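# Push the loose short pin fully into the empty hole

## Task

Take the short pin lying free on the table (the one not already in a block) and push it completely into the one unfilled hole in the blocks. The blocks are not fixed. The block holding that hole must finish upright, no more than about a finger's width from its starting spot and turned roughly as before; otherwise the task counts as failed.

## Robot and tools

Robot: two arms, left_arm and right_arm, facing each other across a table. Each has a two-finger gripper and a wrist camera. In the scene frame +z is up, the table top is at z = +0.020 m, and left_arm's base sits on the +y side at (-0.028, +0.464, +0.039) m. right_arm's base is at (-0.024, -0.461, +0.039) m. Both bases are level. The left base is yawed about -90 degrees and the right about +90 degrees, so each arm's base +x points across the table toward the other arm. Arm names do not match image left and right.

Frames: everything an arm reports (end_effector_position, end_effector_quat_wxyz, velocities, Hand target, its wrist camera pose) and every offset sent to it is in that arm's own base frame. The fixed camera cam_high and the table use the scene frame. The gripper's fingers point along its own +x and open and close along its y. end_effector_position is the point between the fingers, roughly 3 to 4 cm behind the tips. Only the outer 1.5 cm of each finger face is flat. Reported positions can be off by a few cm, more at long reach.

A row is 14 numbers, each in [-1, 1]: dx, dy, dz, rx, ry, rz, opening for left_arm, then the same seven for right_arm. Both arms are always included. dx to rz are an offset, not a pose: a displacement from that arm's Hand target as it stood when the action or move began, along that arm's base axes. 1.0 equals 0.6 m or 180 degrees. rx, ry, rz form one rotation vector, applied about the Hand target's position. Sending the same offset twice moves twice. All six zeros re-requests the current Hand target. opening is absolute: +1 is fully open (0.080 m), empty fingers touch near -0.78, and anything lower adds no travel. Closing fully takes at least about 0.6 s. A 0 in the opening slot closes the gripper, so to leave a gripper alone resend its current command.

execute_actions(actions, cameras): actions is a list of actions. Each action is a list of up to 15 rows, one row per 1/30 s step. If fewer rows are given, the last row repeats to fill 15 steps. Every row in an action is measured from that action's starting Hand target. An empty list just returns state and images. cameras picks images: omitted/null/["all"] gives all, [] gives none. Names are cam_high, cam_left_wrist, cam_right_wrist (each 672x504).

move(target, speed, blend, opening_speed, blocking, cameras): drives grippers along straight lines. target is one 14-number row or a list of up to 15 rows, all offsets from the same starting Hand targets. speed is in m/s, 0.002 to 2.4, default 0.25; turning is capped at twice that in rad/s. It can be one value or one per target. blend (m) rounds corners in a list. opening_speed is the rate on the -1 to +1 scale, at least 0.2. blocking=false returns after about 0.5 s while the move continues. Moves last 0.5 to 10 s, do not avoid obstacles, and lag or overshoot more when fast. A changed opening in a later target is applied only once everything is at rest there. Faster moves and targets placed deeper past a contact push harder.

wait(seconds 0 to 10) holds the last commands. stop brakes a running move. zoom_image(camera, region [x0,y0,x1,y1] in pixels, at most 504x504) enlarges part of a camera's latest image. read_manual gives licence text only. finished_scene ends the scene for good; the pin must already be seated and stay so without the robot.

Results: the state of each arm, including Hand target (the last commanded pose after clipping; the next offsets start here), Tool commands, grip_measured (measured finger opening on the command scale, up to about 1 mm off), Joint positions (the last one is the opening in m), Joint torques, and External joint torques (the estimated outside push per joint; a push toward larger joint angle gives a lower value). "within noise" means the arm is still. A move adds a "move:" line. done means the arm rests within 8 mm and 2 degrees of its target. off_target means it stopped elsewhere. held means a check withheld a step. blocked means something stopped the gripper far from its goal and the arm now rests there. fault is a torque stop. limits=paced means the pose was clipped; limits=held means steps were withheld. Neither done nor off_target tells you about contact.

Control behaviour: commanded orientation is clipped to within 32 degrees of the current one each step. Grippers often stop short or sag, especially when far out. Check the position and tilt after each motion, and if it is short, send the remaining gap as an offset. Small commands may do nothing or drift sideways. To stop pressing on something, command the target back behind the gripper. To grip, command an opening about 0.08 below grip_measured at first contact.

Avoid: knocking or dragging the blocks (the target block must barely move), anything leaving the table, fast impacts, and very hard pushes. Keep the arms from touching each other; closing one gripper on the other's fingers counts. Do not route a path near an arm's own base, because its shoulder posture can flip. Joint contact-torque limits (N m) are: waist 17.8, shoulder 22, elbow 22, wrist pitch 5.8, wrist yaw 5.78, wrist roll 5.42. Exceeding one halts that arm for 10 s. Holding loads, staying stretched out or pushing into unreachable poses heats the motors. A MOTOR HOT line appears at 50 °C, and at 95 °C the arm is held for 30 to 60 s or longer. Loose objects may occasionally get nudged by outside pushes. The simulation keeps running while you think.

Each tool is called after "Call:" as a command line: name --argument value for each argument, lists and objects as JSON in quotes; but a table of rows of numbers goes row by row, as --pt "numbers of a row", without its own name.

## Session

Call:
execute_actions --actions '[]'

Scene clock: 0.00 s.
left_arm: end_effector_position=(+0.4690, +0.0855, +0.1831) grip_measured=+1.000 end_effector_quat_wxyz=(+0.957, -0.211, +0.045, +0.192) | right_arm: end_effector_position=(+0.0956, +0.1517, +0.1758) grip_measured=+0.980 end_effector_quat_wxyz=(+0.877, -0.204, +0.431, +0.059)
Joint positions: left_arm=[0.1 1.718 0.866 0.679 -0.258 -0.448 0.08] | right_arm=[1.559 1.168 0.984 -1.471 0.672 1.19 0.079]
Joint velocities: within noise
Joint torques (N m): no reading
External joint torques (N m): no reading
Motor temperatures (°C): left_arm=[28 29 26 33 26 33] | right_arm=[23 28 26 29 27 27]
Heat: left arm: hottest wrist pitch 33 °C (+0.0 °C/min); right arm: hottest wrist pitch 29 °C (+0.0 °C/min).
Hand target: left_arm +0.4693, +0.0855, +0.1869; +0.958, -0.212, +0.040, +0.191 | right_arm +0.0957, +0.1519, +0.1764; +0.878, -0.203, +0.430, +0.059
Tool commands: left_gripper/opening=+1.0 right_gripper/opening=+0.979834

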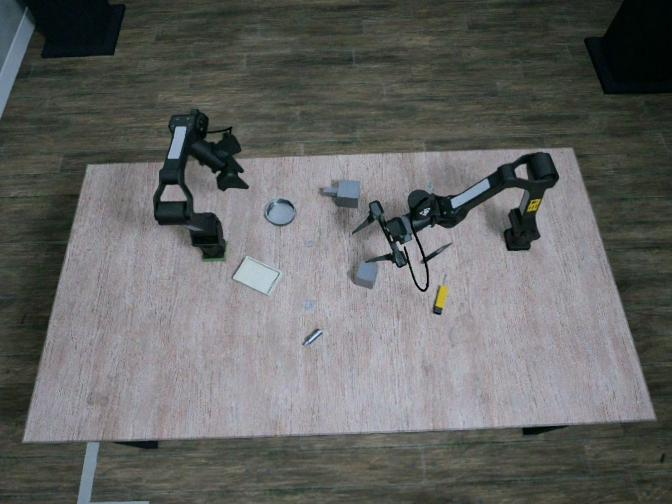

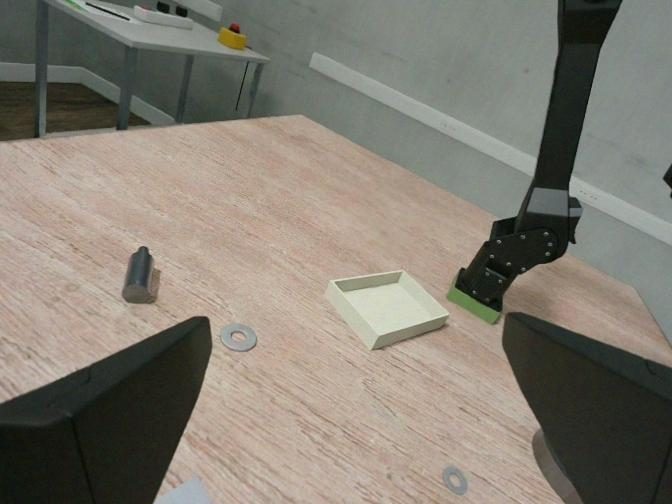

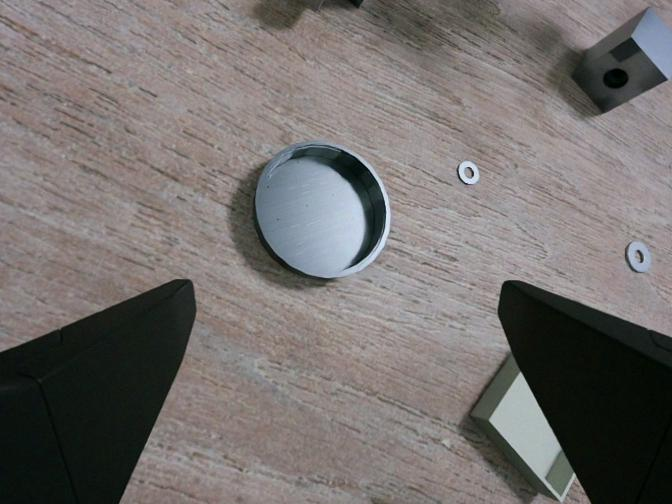

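Call:
zoom_image --camera "cam_high" --region '[300, 160, 480, 350]'

Call:
zoom_image --camera "cam_right_wrist" --region '[500, 0, 672, 130]'

Call:
zoom_image --camera "cam_high" --region '[290, 315, 340, 355]'

Call:
zoom_image --camera "cam_left_wrist" --region '[90, 220, 200, 330]'

Scaled by 2.653 from the camera's 672x504 image, which has a finer 960x720 frame.

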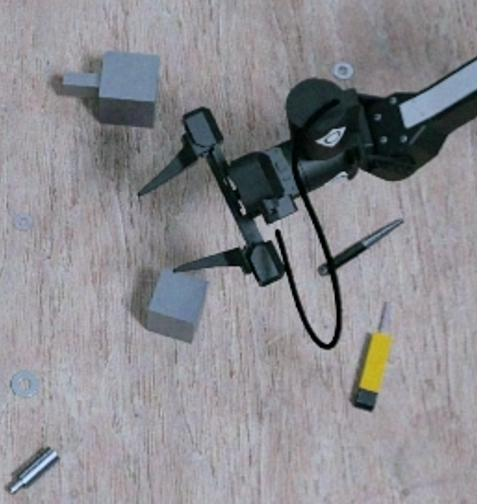

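Scaled by 2.930 from the camera's 672x504 image, which has a finer 960x720 frame.

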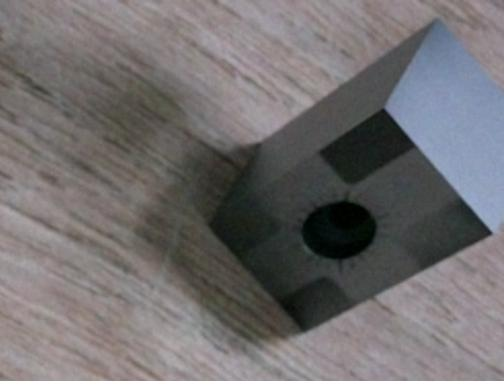

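Scaled by 10.080 from the camera's 672x504 image, which has a finer 960x720 frame.

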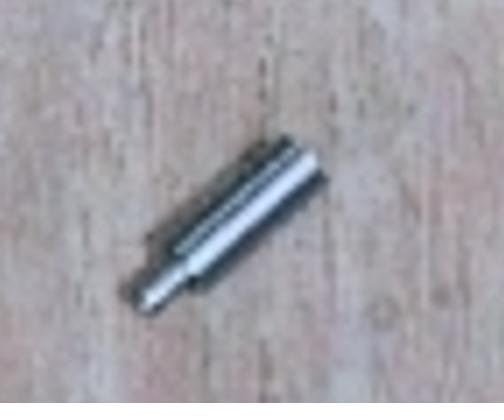

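Scaled by 4.582 from the camera's 672x504 image, which has a finer 960x720 frame.

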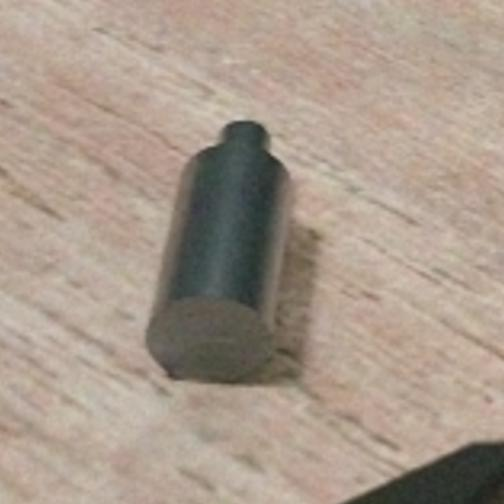

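Call:
move --pt "-0.2 0 0.133 0 0 0 1 0.307 -0.203 0.12 -0.007 0.108 0.054 1" --pt "-0.2 0 0.133 0 0 0 1 0.352 -0.667 -0.027 -0.0138 0.2167 0.1086 1" --speed 0.3 --blend 0.05

Scene clock: 4.10 s.
left_arm: end_effector_position=(+0.3521, +0.0850, +0.2680) grip_measured=+1.000 end_effector_quat_wxyz=(+0.957, -0.213, +0.040, +0.191) | right_arm: end_effector_position=(+0.3056, -0.2465, +0.1627) grip_measured=+0.980 end_effector_quat_wxyz=(+0.660, -0.259, +0.657, +0.257)
Joint positions: left_arm=[0.152 1.094 0.713 0.22 -0.206 -0.442 0.08] | right_arm=[-0.68 2.057 1.992 -1.502 -0.002 -1.428 0.079]
Joint velocities: within noise
Joint torques (N m): left_arm=[0.32 -3.86 6 1.35 0.06 0.13] | right_arm=[0.06 -8.73 6.21 0.14 0.05 -0.12]
External joint torques (N m): left_arm=[0.33 -0.47 -0.74 -0.29 0.09 0.1] | right_arm=[0.04 0.43 0.63 -0.17 0.11 -0.12]
Motor temperatures (°C): left_arm=[28 30 27 34 26 33] | right_arm=[23 28 27 29 27 27]
Heat: left arm: hottest wrist pitch 34 °C (+0.0 °C/min); right arm: hottest wrist pitch 29 °C (+0.0 °C/min).
Hand target: left_arm +0.3494, +0.0855, +0.2667; +0.958, -0.212, +0.040, +0.191 | right_arm +0.3069, -0.2483, +0.1602; +0.657, -0.259, +0.658, +0.260
Off the commanded pose: left_arm 0.003 m, 0 deg | right_arm 0.003 m, 0 deg.
move: done
camera_calibration:
cam_left_wrist: T_world_to_cam=[[0.380365, -0.843931, 0.37829, -0.156137], [-0.29617, -0.498645, -0.814639, 0.3959], [0.876131, 0.197821, -0.439614, -0.130152], [0, 0, 0, 1]] pos_world=[0.290673, 0.0913915, 0.324364]
cam_right_wrist: T_world_to_cam=[[0.694968, -0.718965, 0.0104011, -0.385671], [-0.66162, -0.633739, 0.400792, 0.00432575], [-0.281564, -0.28542, -0.91611, 0.242564], [0, 0, 0, 1]] pos_world=[0.339188, -0.20531, 0.224493]

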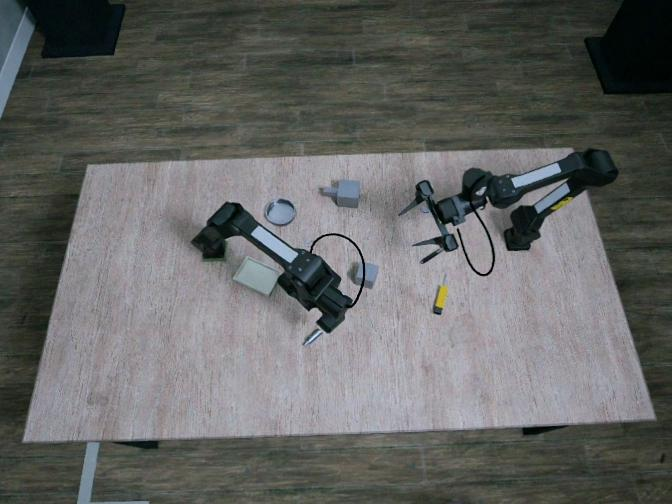

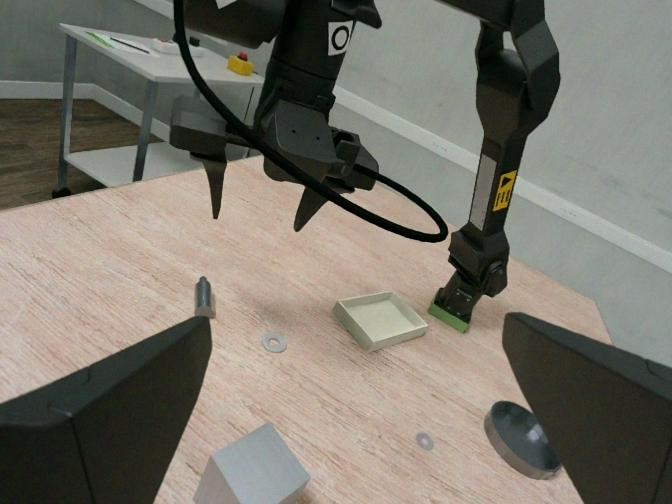

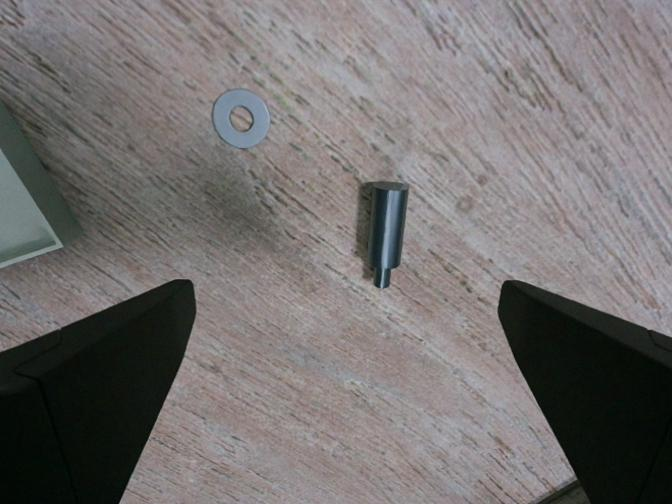

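Call:
zoom_image --camera "cam_right_wrist" --region '[320, 160, 450, 310]'

Call:
zoom_image --camera "cam_high" --region '[310, 165, 400, 300]'

Call:
zoom_image --camera "cam_left_wrist" --region '[180, 270, 330, 504]'

Scaled by 3.360 from the camera's 672x504 image, which has a finer 960x720 frame.

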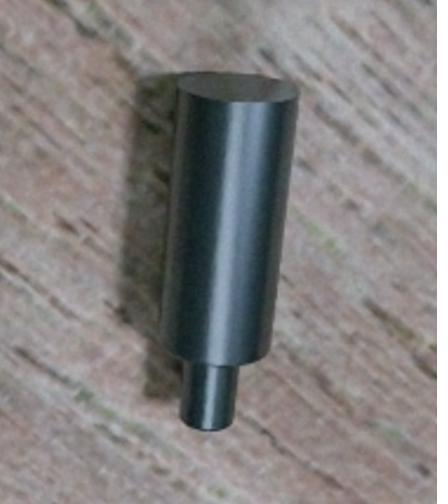

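Scaled by 3.733 from the camera's 672x504 image, which has a finer 960x720 frame.

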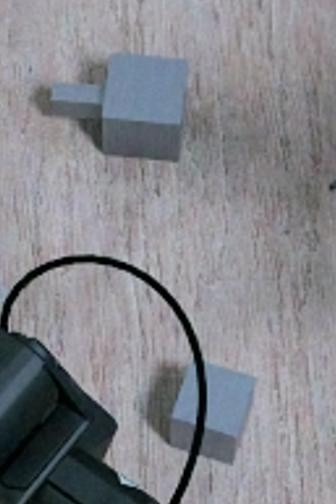

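Scaled by 2.154 from the camera's 672x504 image, which has a finer 960x720 frame.

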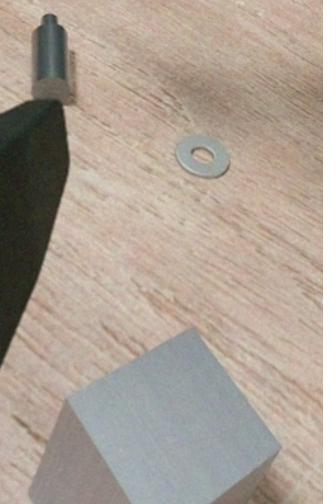

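Call:
zoom_image --camera "cam_high" --region '[180, 190, 390, 360]'

Scaled by 2.400 from the camera's 672x504 image, which has a finer 960x720 frame.

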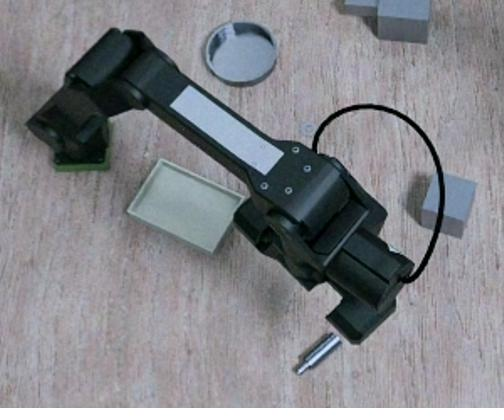

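Call:
move --target '[0.018,0.091,-0.1945,0.1196,0.1235,-0.2371,1,-0.0615,0.3305,-0.05,0.0837,-0.3373,-0.2922,1]' --speed 0.35

Scene clock: 10.73 s.
left_arm: end_effector_position=(+0.3571, +0.1370, +0.1457) grip_measured=+1.000 end_effector_quat_wxyz=(+0.956, +0.030, +0.261, -0.126) | right_arm: end_effector_position=(+0.2712, -0.0503, +0.1311) grip_measured=+0.980 end_effector_quat_wxyz=(+0.957, +0.033, +0.258, -0.126)
Joint positions: left_arm=[0.635 1.521 0.88 -0.118 0.741 0.56 0.08] | right_arm=[-0.114 0.834 0.361 -0.059 0.128 0.074 0.079]
Joint velocities: within noise
Joint torques (N m): left_arm=[0.34 -4.3 8.59 0.97 0.57 0.1] | right_arm=[0.23 -3 5.54 2.13 0.14 0.15]
External joint torques (N m): left_arm=[0.32 1.42 2.51 -0.32 0.27 0.1] | right_arm=[0.22 -1.29 -1.31 0.5 0.1 0.14]
Motor temperatures (°C): left_arm=[28 31 27 35 26 33] | right_arm=[23 29 28 29 27 27]
Heat: left arm: hottest wrist pitch 35 °C (+11.2 °C/min); right arm: hottest shoulder 29 °C (+5.6 °C/min).
Hand target: left_arm +0.3601, +0.1401, +0.1500; +0.958, +0.034, +0.256, -0.126 | right_arm +0.2700, -0.0500, +0.1303; +0.958, +0.034, +0.256, -0.127
Off the commanded pose: left_arm 0.006 m, 1 deg | right_arm 0.002 m, 0 deg.
move: done
camera_calibration:
cam_left_wrist: T_world_to_cam=[[-0.266972, -0.963695, -0.00416576, 0.235368], [-0.727719, 0.204429, -0.654701, 0.35819], [0.631784, -0.171755, -0.755876, -0.014711], [0, 0, 0, 1]] pos_world=[0.332792, 0.151072, 0.224368]
cam_right_wrist: T_world_to_cam=[[-0.25332, -0.967139, 0.0216903, 0.0229442], [-0.78506, 0.192424, -0.588773, 0.323338], [0.565252, -0.166176, -0.808007, 0.022094], [0, 0, 0, 1]] pos_world=[0.247163, -0.0363563, 0.207727]

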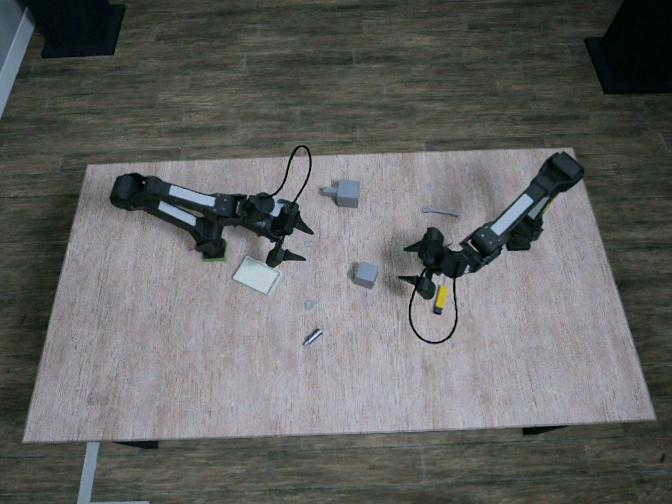

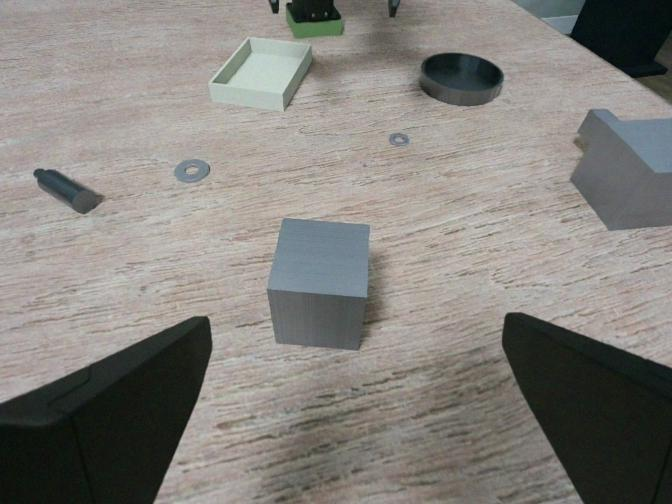

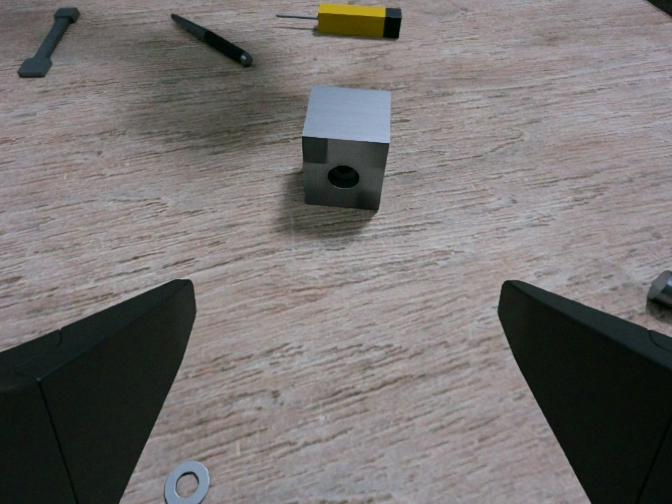

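Call:
zoom_image --camera "cam_right_wrist" --region '[290, 70, 410, 220]'

Call:
zoom_image --camera "cam_left_wrist" --region '[250, 200, 390, 360]'

Scaled by 3.360 from the camera's 672x504 image, which has a finer 960x720 frame.

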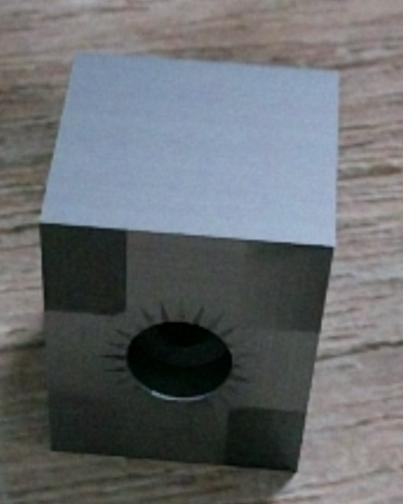

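Scaled by 3.150 from the camera's 672x504 image, which has a finer 960x720 frame.

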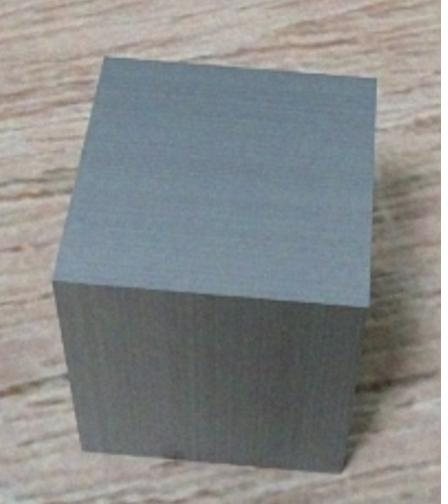

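Call:
move --pt "0.0905 0.010 -0.161 0 0 -0.0278 1 0.083 -0.370 0.03 0.1975 0.0473 -0.6641 1" --pt "0.172 -0.0195 -0.211 0 0 -0.0278 1 0.083 -0.370 -0.022 0.1975 0.0473 -0.6641 1" --speed '[0.35,0.12]'

Scene clock: 16.60 s.
left_arm: end_effector_position=(+0.4595, +0.1269, +0.0230) grip_measured=+1.000 end_effector_quat_wxyz=(+0.950, +0.043, +0.257, -0.169) | right_arm: end_effector_position=(+0.3202, -0.2722, +0.1237) grip_measured=+0.980 end_effector_quat_wxyz=(-0.315, -0.470, -0.174, +0.806)
Joint positions: left_arm=[0.471 2.117 1.047 0.361 0.688 0.494 0.08] | right_arm=[-0.532 2.286 2.119 -1.557 0.499 1.916 0.079]
Joint velocities: within noise
Joint torques (N m): left_arm=[-0.2 -6.86 6.88 1.23 0.25 -0.08] | right_arm=[0.01 -10.13 4.37 0.17 0.22 0.13]
External joint torques (N m): left_arm=[-0.16 1.85 2.03 -0.1 -0.03 -0.09] | right_arm=[0 0.16 -0.97 0.13 -0.14 0.13]
Motor temperatures (°C): left_arm=[28 31 28 35 26 33] | right_arm=[23 29 29 29 27 27]
Heat: left arm: hottest wrist pitch 35 °C (+7.2 °C/min); right arm: hottest shoulder 29 °C (+3.6 °C/min).
Hand target: left_arm +0.4634, +0.1285, +0.0235; +0.951, +0.045, +0.254, -0.168 | right_arm +0.3198, -0.2720, +0.1170; -0.310, -0.467, -0.179, +0.808
Off the commanded pose: left_arm 0.004 m, 0 deg | right_arm 0.007 m, 1 deg.
move: done
camera_calibration:
cam_left_wrist: T_world_to_cam=[[-0.353087, -0.935553, -0.00838454, 0.288535], [-0.702237, 0.270931, -0.658377, 0.334344], [0.618218, -0.226576, -0.752642, -0.16073], [0, 0, 0, 1]] pos_world=[0.436033, 0.142938, 0.101572]
cam_right_wrist: T_world_to_cam=[[-0.682378, 0.730999, -0.000372297, 0.42317], [0.726953, 0.678548, -0.105413, -0.011425], [-0.0768045, -0.0722025, -0.994428, 0.205789], [0, 0, 0, 1]] pos_world=[0.312873, -0.286726, 0.203596]

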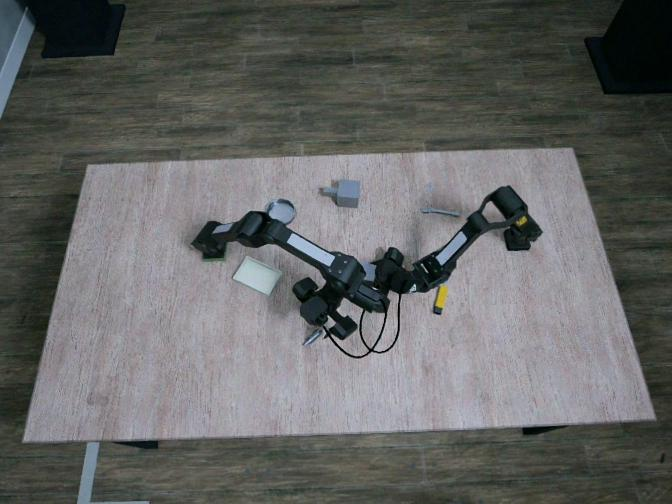

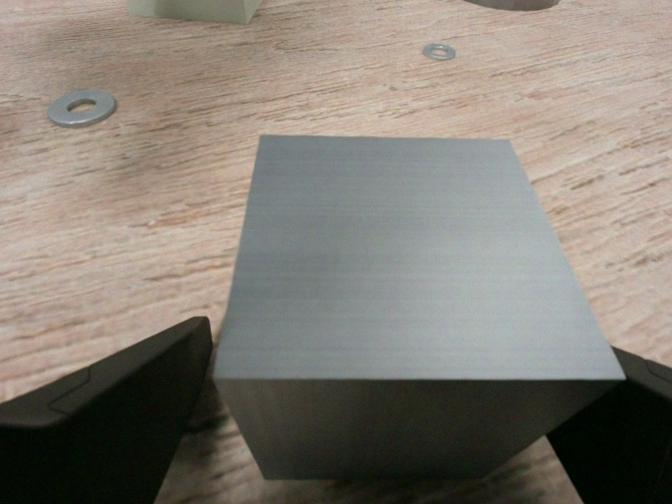

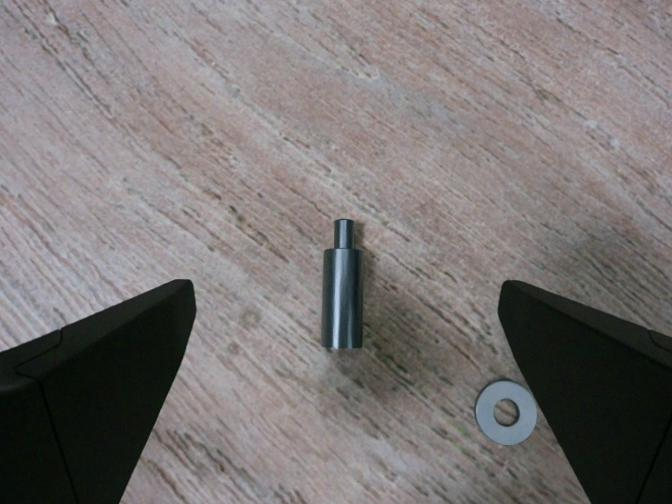

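Call:
move --target '[0,0,0,0,0,0,0.40,0.010,0.005,-0.12,0,0,0,1]' --speed 0.15 --opening_speed 0.6

Scene clock: 18.80 s.
left_arm: end_effector_position=(+0.4596, +0.1254, +0.0221) grip_measured=+0.405 end_effector_quat_wxyz=(+0.950, +0.042, +0.258, -0.171) | right_arm: end_effector_position=(+0.3271, -0.2699, +0.0512) grip_measured=+0.980 end_effector_quat_wxyz=(-0.315, -0.470, -0.175, +0.806)
Joint positions: left_arm=[0.468 2.119 1.047 0.36 0.689 0.493 0.053] | right_arm=[-0.52 2.333 1.91 -1.31 0.496 1.931 0.079]
Joint velocities: within noise
Joint torques (N m): left_arm=[0.09 -6.96 6.86 1.24 0.19 -0.06] | right_arm=[0.05 -10.49 4.25 0.12 0.23 0.13]
External joint torques (N m): left_arm=[0.07 1.69 2.04 -0.08 -0.08 -0.07] | right_arm=[0.04 0 -1.01 0.11 -0.12 0.12]
Motor temperatures (°C): left_arm=[28 31 28 35 26 33] | right_arm=[23 30 29 29 27 27]
Heat: left arm: hottest wrist pitch 35 °C (+6.4 °C/min); right arm: hottest shoulder 30 °C (+6.4 °C/min).
Hand target: left_arm +0.4634, +0.1285, +0.0235; +0.951, +0.045, +0.255, -0.168 | right_arm +0.3258, -0.2689, +0.0450; -0.310, -0.467, -0.179, +0.808
Off the commanded pose: left_arm 0.005 m, 1 deg | right_arm 0.006 m, 1 deg.
move: done
camera_calibration:
cam_left_wrist: T_world_to_cam=[[-0.3565, -0.934279, -0.00547089, 0.288522], [-0.702594, 0.271944, -0.657577, 0.334284], [0.615849, -0.230582, -0.753367, -0.160116], [0, 0, 0, 1]] pos_world=[0.436331, 0.141733, 0.10077]
cam_right_wrist: T_world_to_cam=[[-0.681982, 0.731368, 0.00115172, 0.426162], [0.727262, 0.678318, -0.104761, -0.0258306], [-0.0774001, -0.0706076, -0.994497, 0.135034], [0, 0, 0, 1]] pos_world=[0.319872, -0.284625, 0.131094]

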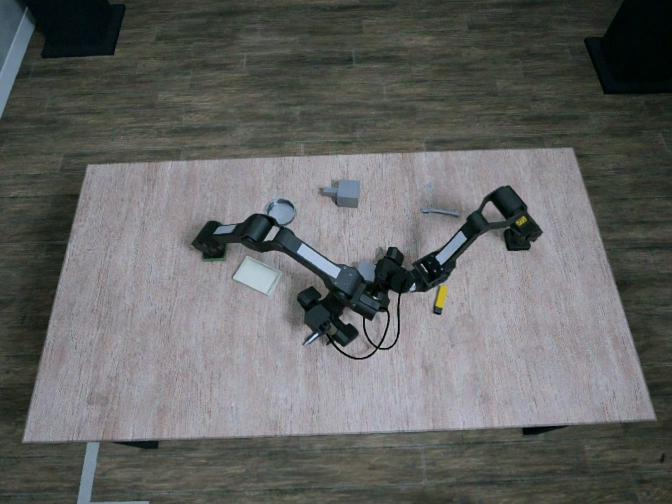

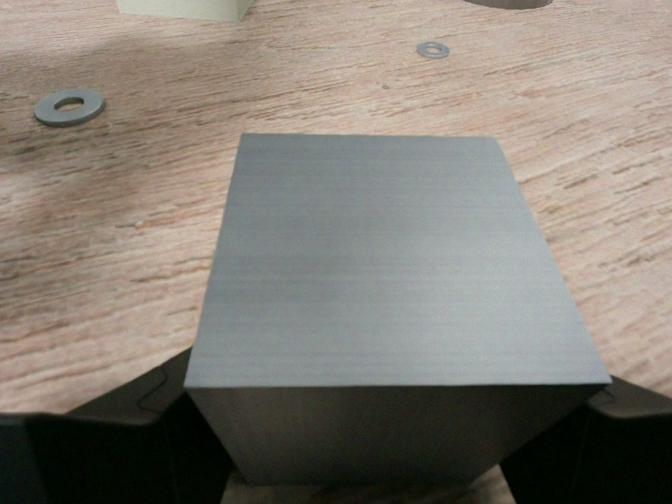

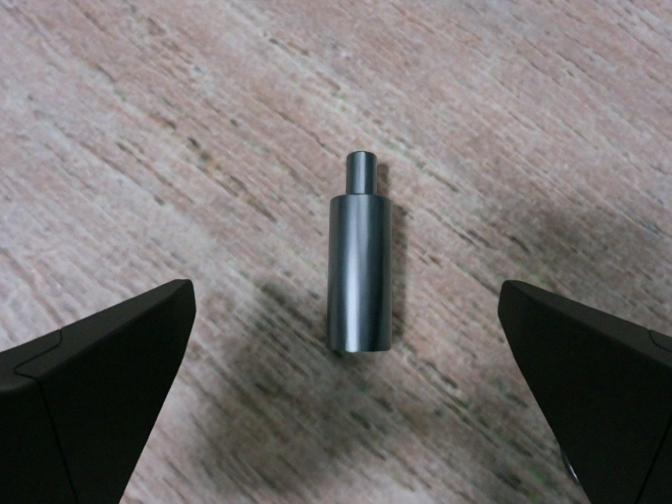

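Call:
move --target '[0,0,0,0,0,0,0.33,-0.0063,0.0067,-0.055,0,0,0,1]' --speed 0.06 --opening_speed 0.3

Scene clock: 20.23 s.
left_arm: end_effector_position=(+0.4596, +0.1254, +0.0221) grip_measured=+0.362 end_effector_quat_wxyz=(+0.950, +0.042, +0.258, -0.171) | right_arm: end_effector_position=(+0.3253, -0.2670, +0.0229) grip_measured=+0.980 end_effector_quat_wxyz=(-0.317, -0.473, -0.170, +0.805)
Joint positions: left_arm=[0.468 2.119 1.047 0.36 0.689 0.493 0.051] | right_arm=[-0.516 2.34 1.808 -1.192 0.498 1.938 0.079]
Joint velocities: within noise
Joint torques (N m): left_arm=[0.1 -6.97 6.83 1.26 0.17 -0.07] | right_arm=[-0.03 -9.42 3.48 0.44 0.15 0.02]
External joint torques (N m): left_arm=[0.08 1.67 2.05 -0.05 -0.1 -0.07] | right_arm=[-0.05 0.97 -1.63 0.41 -0.19 0.02]
Motor temperatures (°C): left_arm=[28 32 28 36 26 33] | right_arm=[23 30 29 29 27 27]
Heat: left arm: hottest wrist pitch 36 °C (+8.9 °C/min); right arm: hottest shoulder 30 °C (+5.9 °C/min).
Hand target: left_arm +0.4634, +0.1285, +0.0235; +0.951, +0.045, +0.255, -0.168 | right_arm +0.3220, -0.2650, +0.0121; -0.310, -0.467, -0.179, +0.808
Off the commanded pose: left_arm 0.005 m, 1 deg | right_arm 0.012 m, 1 deg.
move: off_target (right_arm)
camera_calibration:
cam_left_wrist: T_world_to_cam=[[-0.3565, -0.934279, -0.00547089, 0.288522], [-0.702594, 0.271944, -0.657577, 0.334284], [0.615849, -0.230582, -0.753367, -0.160116], [0, 0, 0, 1]] pos_world=[0.436331, 0.141733, 0.10077]
cam_right_wrist: T_world_to_cam=[[-0.680971, 0.732232, -0.0106777, 0.42286], [0.729055, 0.676498, -0.104064, -0.030564], [-0.0689757, -0.0786493, -0.994513, 0.102031], [0, 0, 0, 1]] pos_world=[0.317276, -0.280931, 0.102806]

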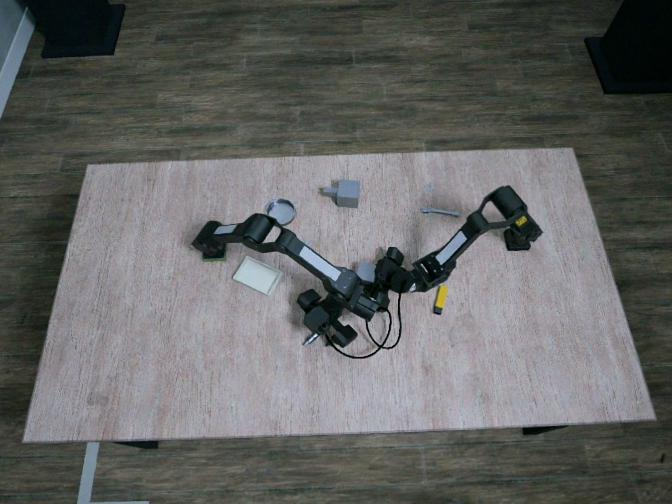

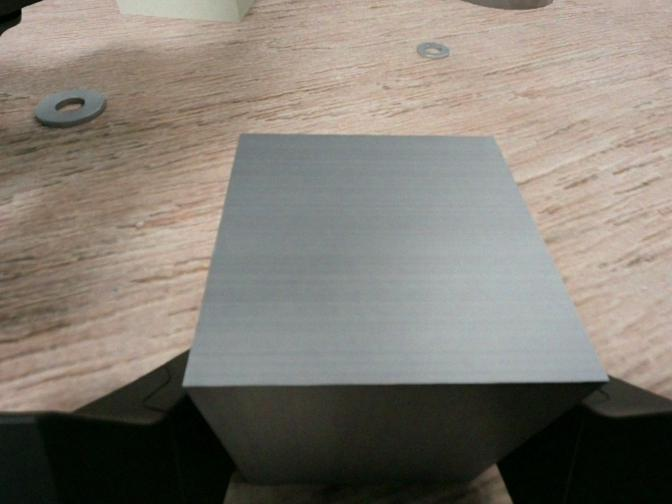

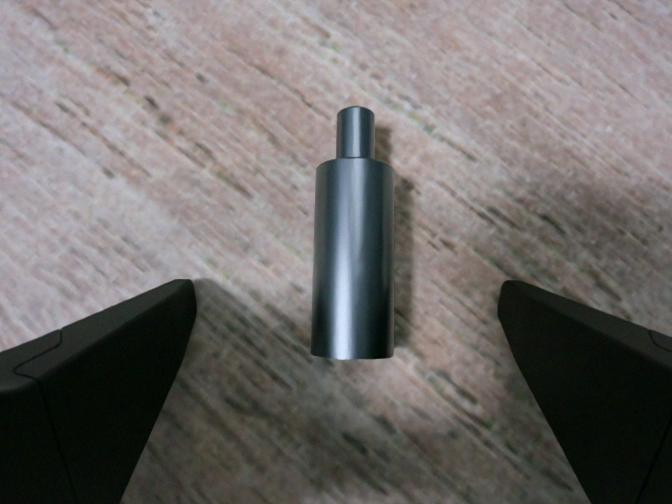

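Call:
move --pt "0 0 0 0 0 0 0.33 0.002 -0.002 0.010 0 0 0 1" --pt "0 0 0 0 0 0 0.33 0.002 -0.002 0.010 0 0 0 -0.45" --speed 0.06 --opening_speed 1.0

Scene clock: 22.97 s.
left_arm: end_effector_position=(+0.4596, +0.1254, +0.0221) grip_measured=+0.362 end_effector_quat_wxyz=(+0.950, +0.042, +0.258, -0.171) | right_arm: end_effector_position=(+0.3239, -0.2661, +0.0242) grip_measured=-0.410 end_effector_quat_wxyz=(-0.315, -0.470, -0.173, +0.806)
Joint positions: left_arm=[0.468 2.119 1.047 0.36 0.689 0.493 0.051] | right_arm=[-0.516 2.341 1.813 -1.207 0.498 1.938 0.017]
Joint velocities: within noise
Joint torques (N m): left_arm=[0.13 -6.94 6.85 1.24 0.17 -0.06] | right_arm=[-0.11 -9.6 5.29 -0.16 0.17 -0.02]
External joint torques (N m): left_arm=[0.1 1.9 1.89 -0.12 -0.1 -0.06] | right_arm=[-0.12 0.81 0.16 -0.17 -0.18 -0.02]
Motor temperatures (°C): left_arm=[28 33 28 36 26 33] | right_arm=[23 31 29 29 27 27]
Heat: left arm: hottest wrist pitch 36 °C (+7.8 °C/min); right arm: hottest shoulder 31 °C (+7.8 °C/min).
Hand target: left_arm +0.4634, +0.1285, +0.0235; +0.951, +0.045, +0.255, -0.168 | right_arm +0.3232, -0.2662, +0.0181; -0.310, -0.467, -0.179, +0.808
Off the commanded pose: left_arm 0.005 m, 1 deg | right_arm 0.006 m, 1 deg.
move: done
camera_calibration:
cam_left_wrist: T_world_to_cam=[[-0.3565, -0.934279, -0.00547089, 0.288522], [-0.702594, 0.271944, -0.657577, 0.334284], [0.615849, -0.230582, -0.753367, -0.160116], [0, 0, 0, 1]] pos_world=[0.436331, 0.141733, 0.10077]
cam_right_wrist: T_world_to_cam=[[-0.680945, 0.732334, -0.000736265, 0.421152], [0.728202, 0.676995, -0.106771, -0.0295699], [-0.0776933, -0.073241, -0.994283, 0.107558], [0, 0, 0, 1]] pos_world=[0.316671, -0.280528, 0.104096]

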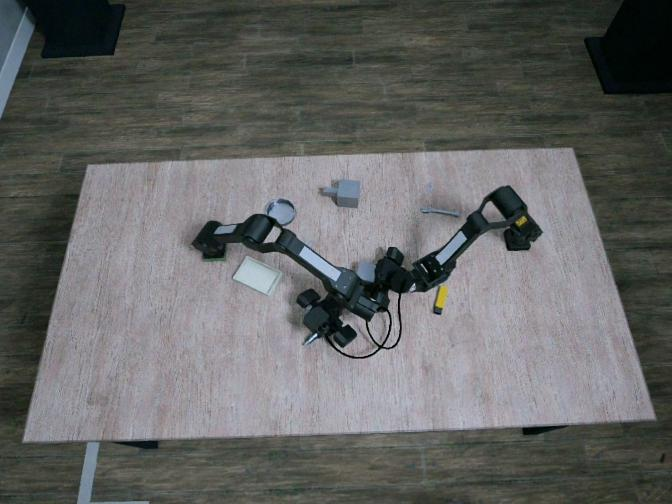

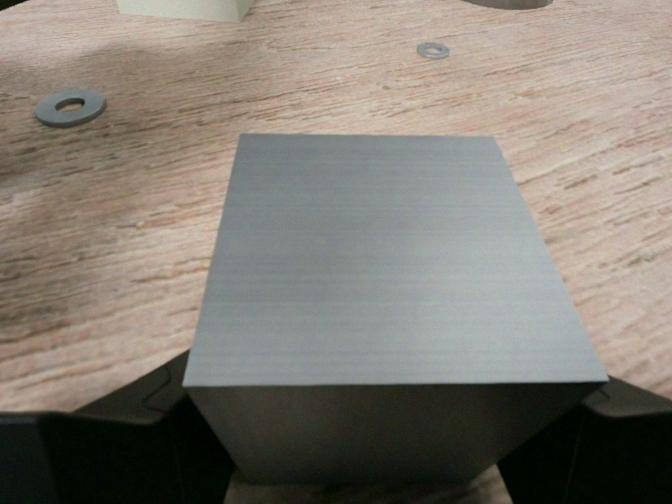

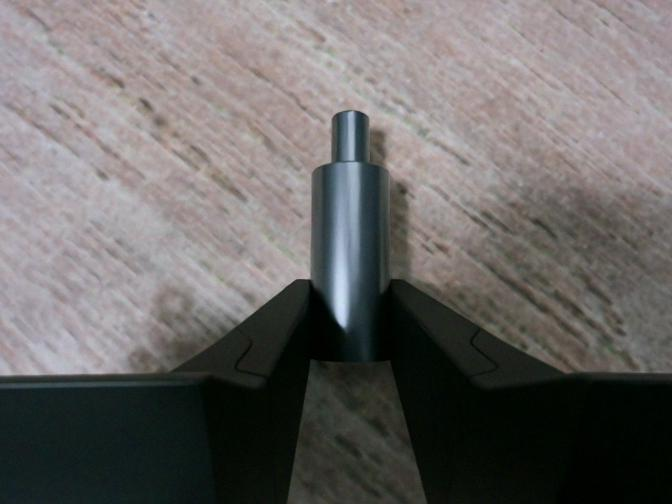

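Call:
zoom_image --camera "cam_left_wrist" --region '[170, 330, 640, 504]'

Call:
zoom_image --camera "cam_right_wrist" --region '[250, 80, 450, 400]'

Scaled by 1.072 from the camera's 672x504 image, which has a finer 960x720 frame.

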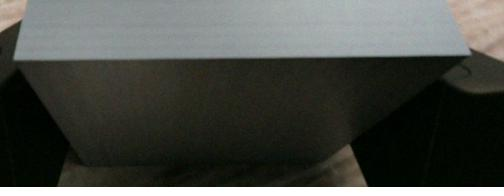

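Scaled by 1.575 from the camera's 672x504 image, which has a finer 960x720 frame.

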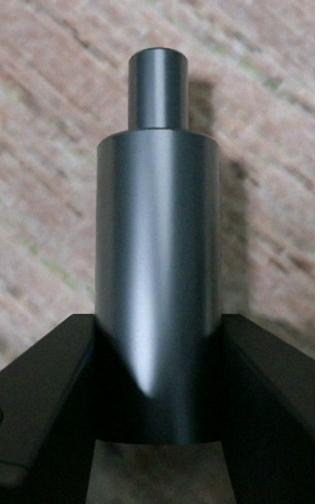

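Call:
move --pt "0 0 0 0 0 0 0.30 0 0 0.08 0 0 0 -0.5" --pt "0 0 0 0 0 0 0.30 0.0555 0.3348 0.032 0 0 0.6556 -0.5" --speed '[0.15,0.5]' --blend 0.02

Scene clock: 28.57 s.
left_arm: end_effector_position=(+0.4596, +0.1255, +0.0221) grip_measured=+0.362 end_effector_quat_wxyz=(+0.950, +0.043, +0.258, -0.171) | right_arm: end_effector_position=(+0.3553, -0.0663, +0.0319) grip_measured=-0.409 end_effector_quat_wxyz=(+0.848, +0.087, +0.501, -0.153)
Joint positions: left_arm=[0.468 2.119 1.047 0.361 0.688 0.494 0.051] | right_arm=[-0.139 1.684 0.843 -0.236 0.108 0.185 0.017]
Joint velocities: within noise
Joint torques (N m): left_arm=[0.09 -6.94 6.84 1.24 0.2 -0.09] | right_arm=[0.16 -9.56 4.68 1.64 -0.08 -0.03]
External joint torques (N m): left_arm=[0.02 1.79 1.96 -0.09 -0.07 -0.09] | right_arm=[0.17 -3.21 -0.82 0.55 -0.15 -0.04]
Motor temperatures (°C): left_arm=[28 34 29 36 26 33] | right_arm=[23 32 29 29 27 27]
Heat: left arm: hottest wrist pitch 36 °C (+6.3 °C/min); right arm: hottest shoulder 32 °C (+8.4 °C/min).
Hand target: left_arm +0.4634, +0.1285, +0.0235; +0.951, +0.046, +0.254, -0.168 | right_arm +0.3564, -0.0652, +0.0373; +0.853, +0.087, +0.493, -0.150
Off the commanded pose: left_arm 0.005 m, 1 deg | right_arm 0.006 m, 1 deg.
move: done; blend cut to 0 m at target 1
camera_calibration:
cam_left_wrist: T_world_to_cam=[[-0.356296, -0.934349, -0.00666969, 0.288601], [-0.702446, 0.272558, -0.657481, 0.334193], [0.616135, -0.229573, -0.753441, -0.160438], [0, 0, 0, 1]] pos_world=[0.436431, 0.141735, 0.10077]
cam_right_wrist: T_world_to_cam=[[-0.332344, -0.942909, 0.02168, 0.0605482], [-0.939988, 0.329257, -0.089509, 0.382259], [0.0772606, -0.0501267, -0.99575, 0.0788035], [0, 0, 0, 1]] pos_world=[0.373354, -0.0648198, 0.111372]

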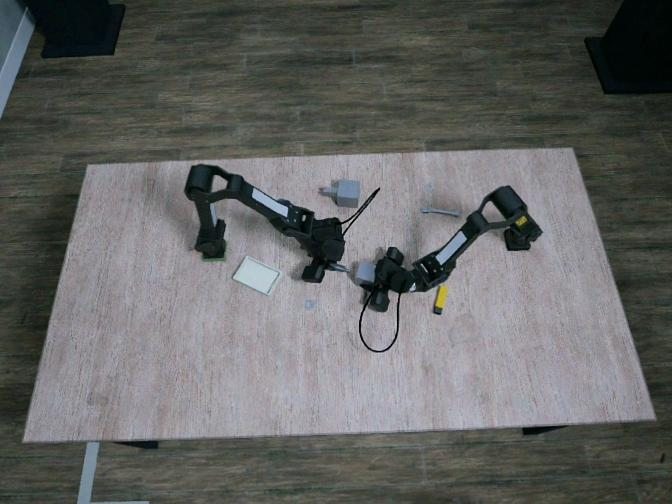

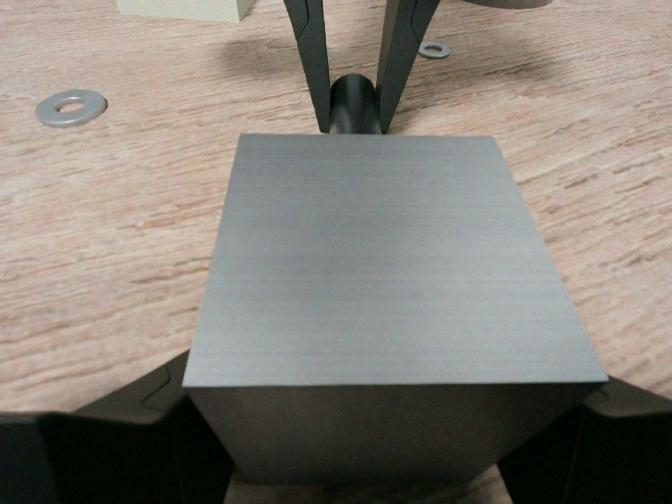

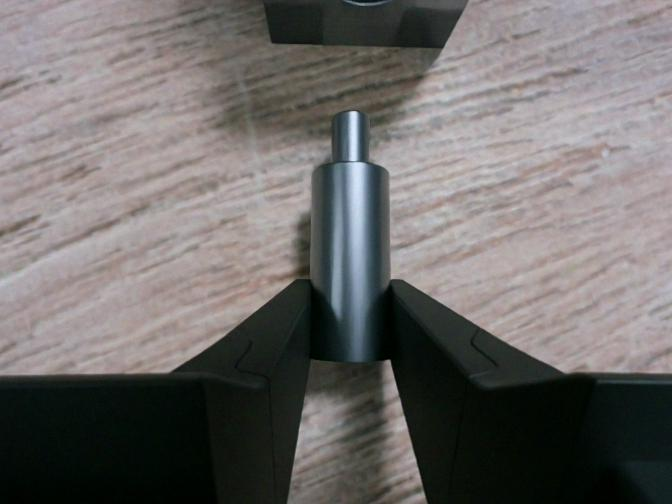

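Call:
zoom_image --camera "cam_right_wrist" --region '[250, 0, 490, 180]'

Call:
zoom_image --camera "cam_left_wrist" --region '[220, 0, 520, 200]'

Scaled by 2.100 from the camera's 672x504 image, which has a finer 960x720 frame.

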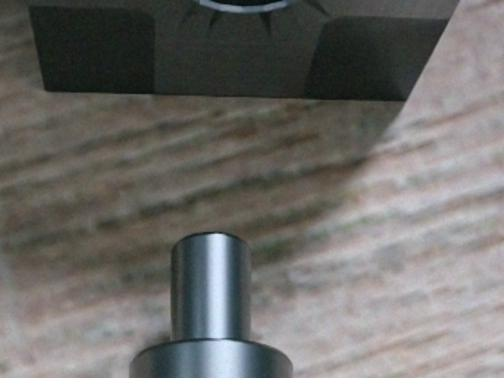

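Scaled by 1.680 from the camera's 672x504 image, which has a finer 960x720 frame.

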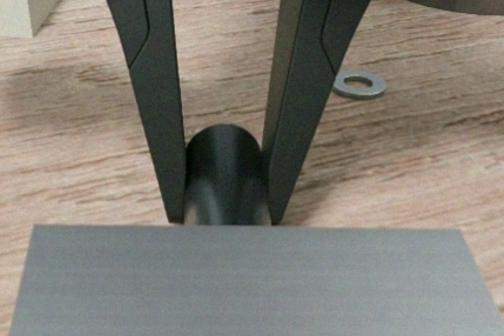

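Call:
move --target '[0,0,0,0,0,0,0.30,0.0288,-0.018,0.019,-0.0021,-0.0057,-0.0017,-0.5]' --speed 0.08

Call:
zoom_image --camera "cam_right_wrist" --region '[250, 0, 490, 180]'

Scene clock: 30.80 s.
left_arm: end_effector_position=(+0.4596, +0.1255, +0.0221) grip_measured=+0.362 end_effector_quat_wxyz=(+0.950, +0.043, +0.258, -0.171) | right_arm: end_effector_position=(+0.3691, -0.0751, +0.0460) grip_measured=-0.409 end_effector_quat_wxyz=(+0.854, +0.086, +0.488, -0.154)
Joint positions: left_arm=[0.468 2.119 1.047 0.361 0.688 0.494 0.051] | right_arm=[-0.16 1.693 0.905 -0.259 0.102 0.167 0.017]
Joint velocities: within noise
Joint torques (N m): left_arm=[0.13 -6.97 6.87 1.24 0.21 -0.09] | right_arm=[-0.15 -6.82 6.8 1.41 -0.08 -0.03]
External joint torques (N m): left_arm=[0.1 1.72 2.04 -0.08 -0.06 -0.09] | right_arm=[-0.2 -0.13 0.97 0.24 -0.14 -0.03]
Motor temperatures (°C): left_arm=[28 34 29 37 26 33] | right_arm=[23 33 29 30 27 27]
Heat: left arm: hottest wrist pitch 37 °C (+7.8 °C/min); right arm: hottest shoulder 33 °C (+9.7 °C/min).
Hand target: left_arm +0.4634, +0.1285, +0.0235; +0.951, +0.046, +0.254, -0.168 | right_arm +0.3738, -0.0761, +0.0487; +0.857, +0.087, +0.484, -0.153
Off the commanded pose: left_arm 0.005 m, 1 deg | right_arm 0.005 m, 1 deg.
move: done
camera_calibration:
cam_left_wrist: T_world_to_cam=[[-0.356296, -0.934349, -0.00666969, 0.288601], [-0.702446, 0.272558, -0.657481, 0.334193], [0.616135, -0.229573, -0.753441, -0.160438], [0, 0, 0, 1]] pos_world=[0.436431, 0.141735, 0.10077]
cam_right_wrist: T_world_to_cam=[[-0.334196, -0.94229, 0.0200854, 0.0573167], [-0.936753, 0.329731, -0.117348, 0.399474], [0.103953, -0.0580324, -0.992888, 0.080725], [0, 0, 0, 1]] pos_world=[0.384972, -0.0730253, 0.125877]

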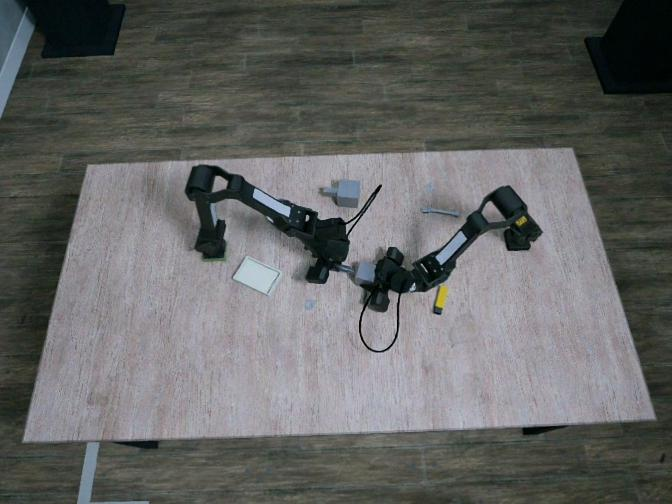

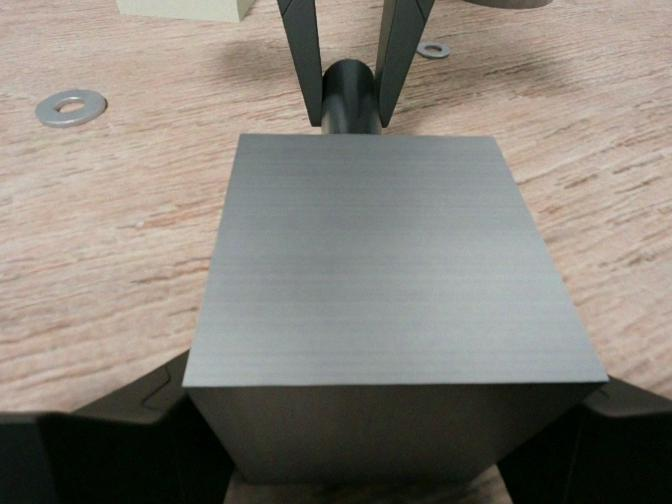

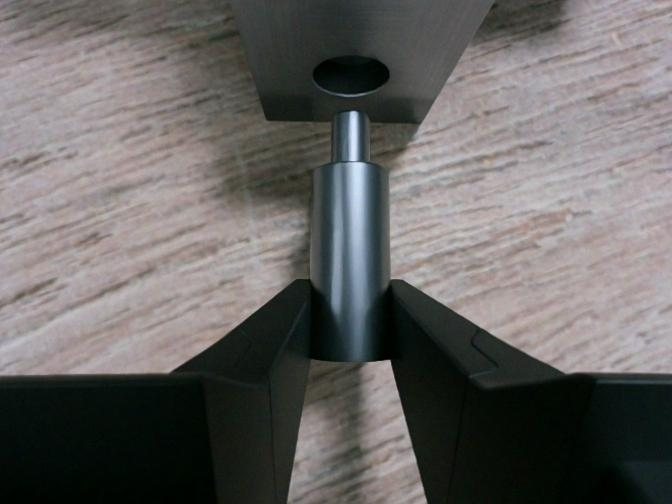

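Scaled by 2.100 from the camera's 672x504 image, which has a finer 960x720 frame.

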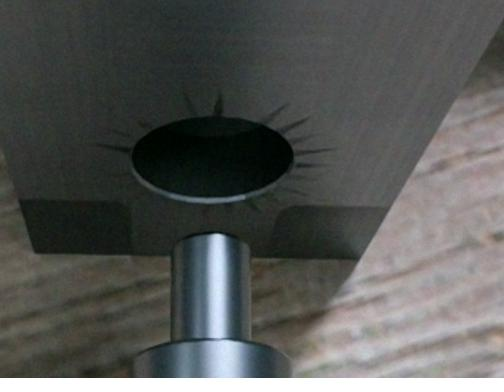

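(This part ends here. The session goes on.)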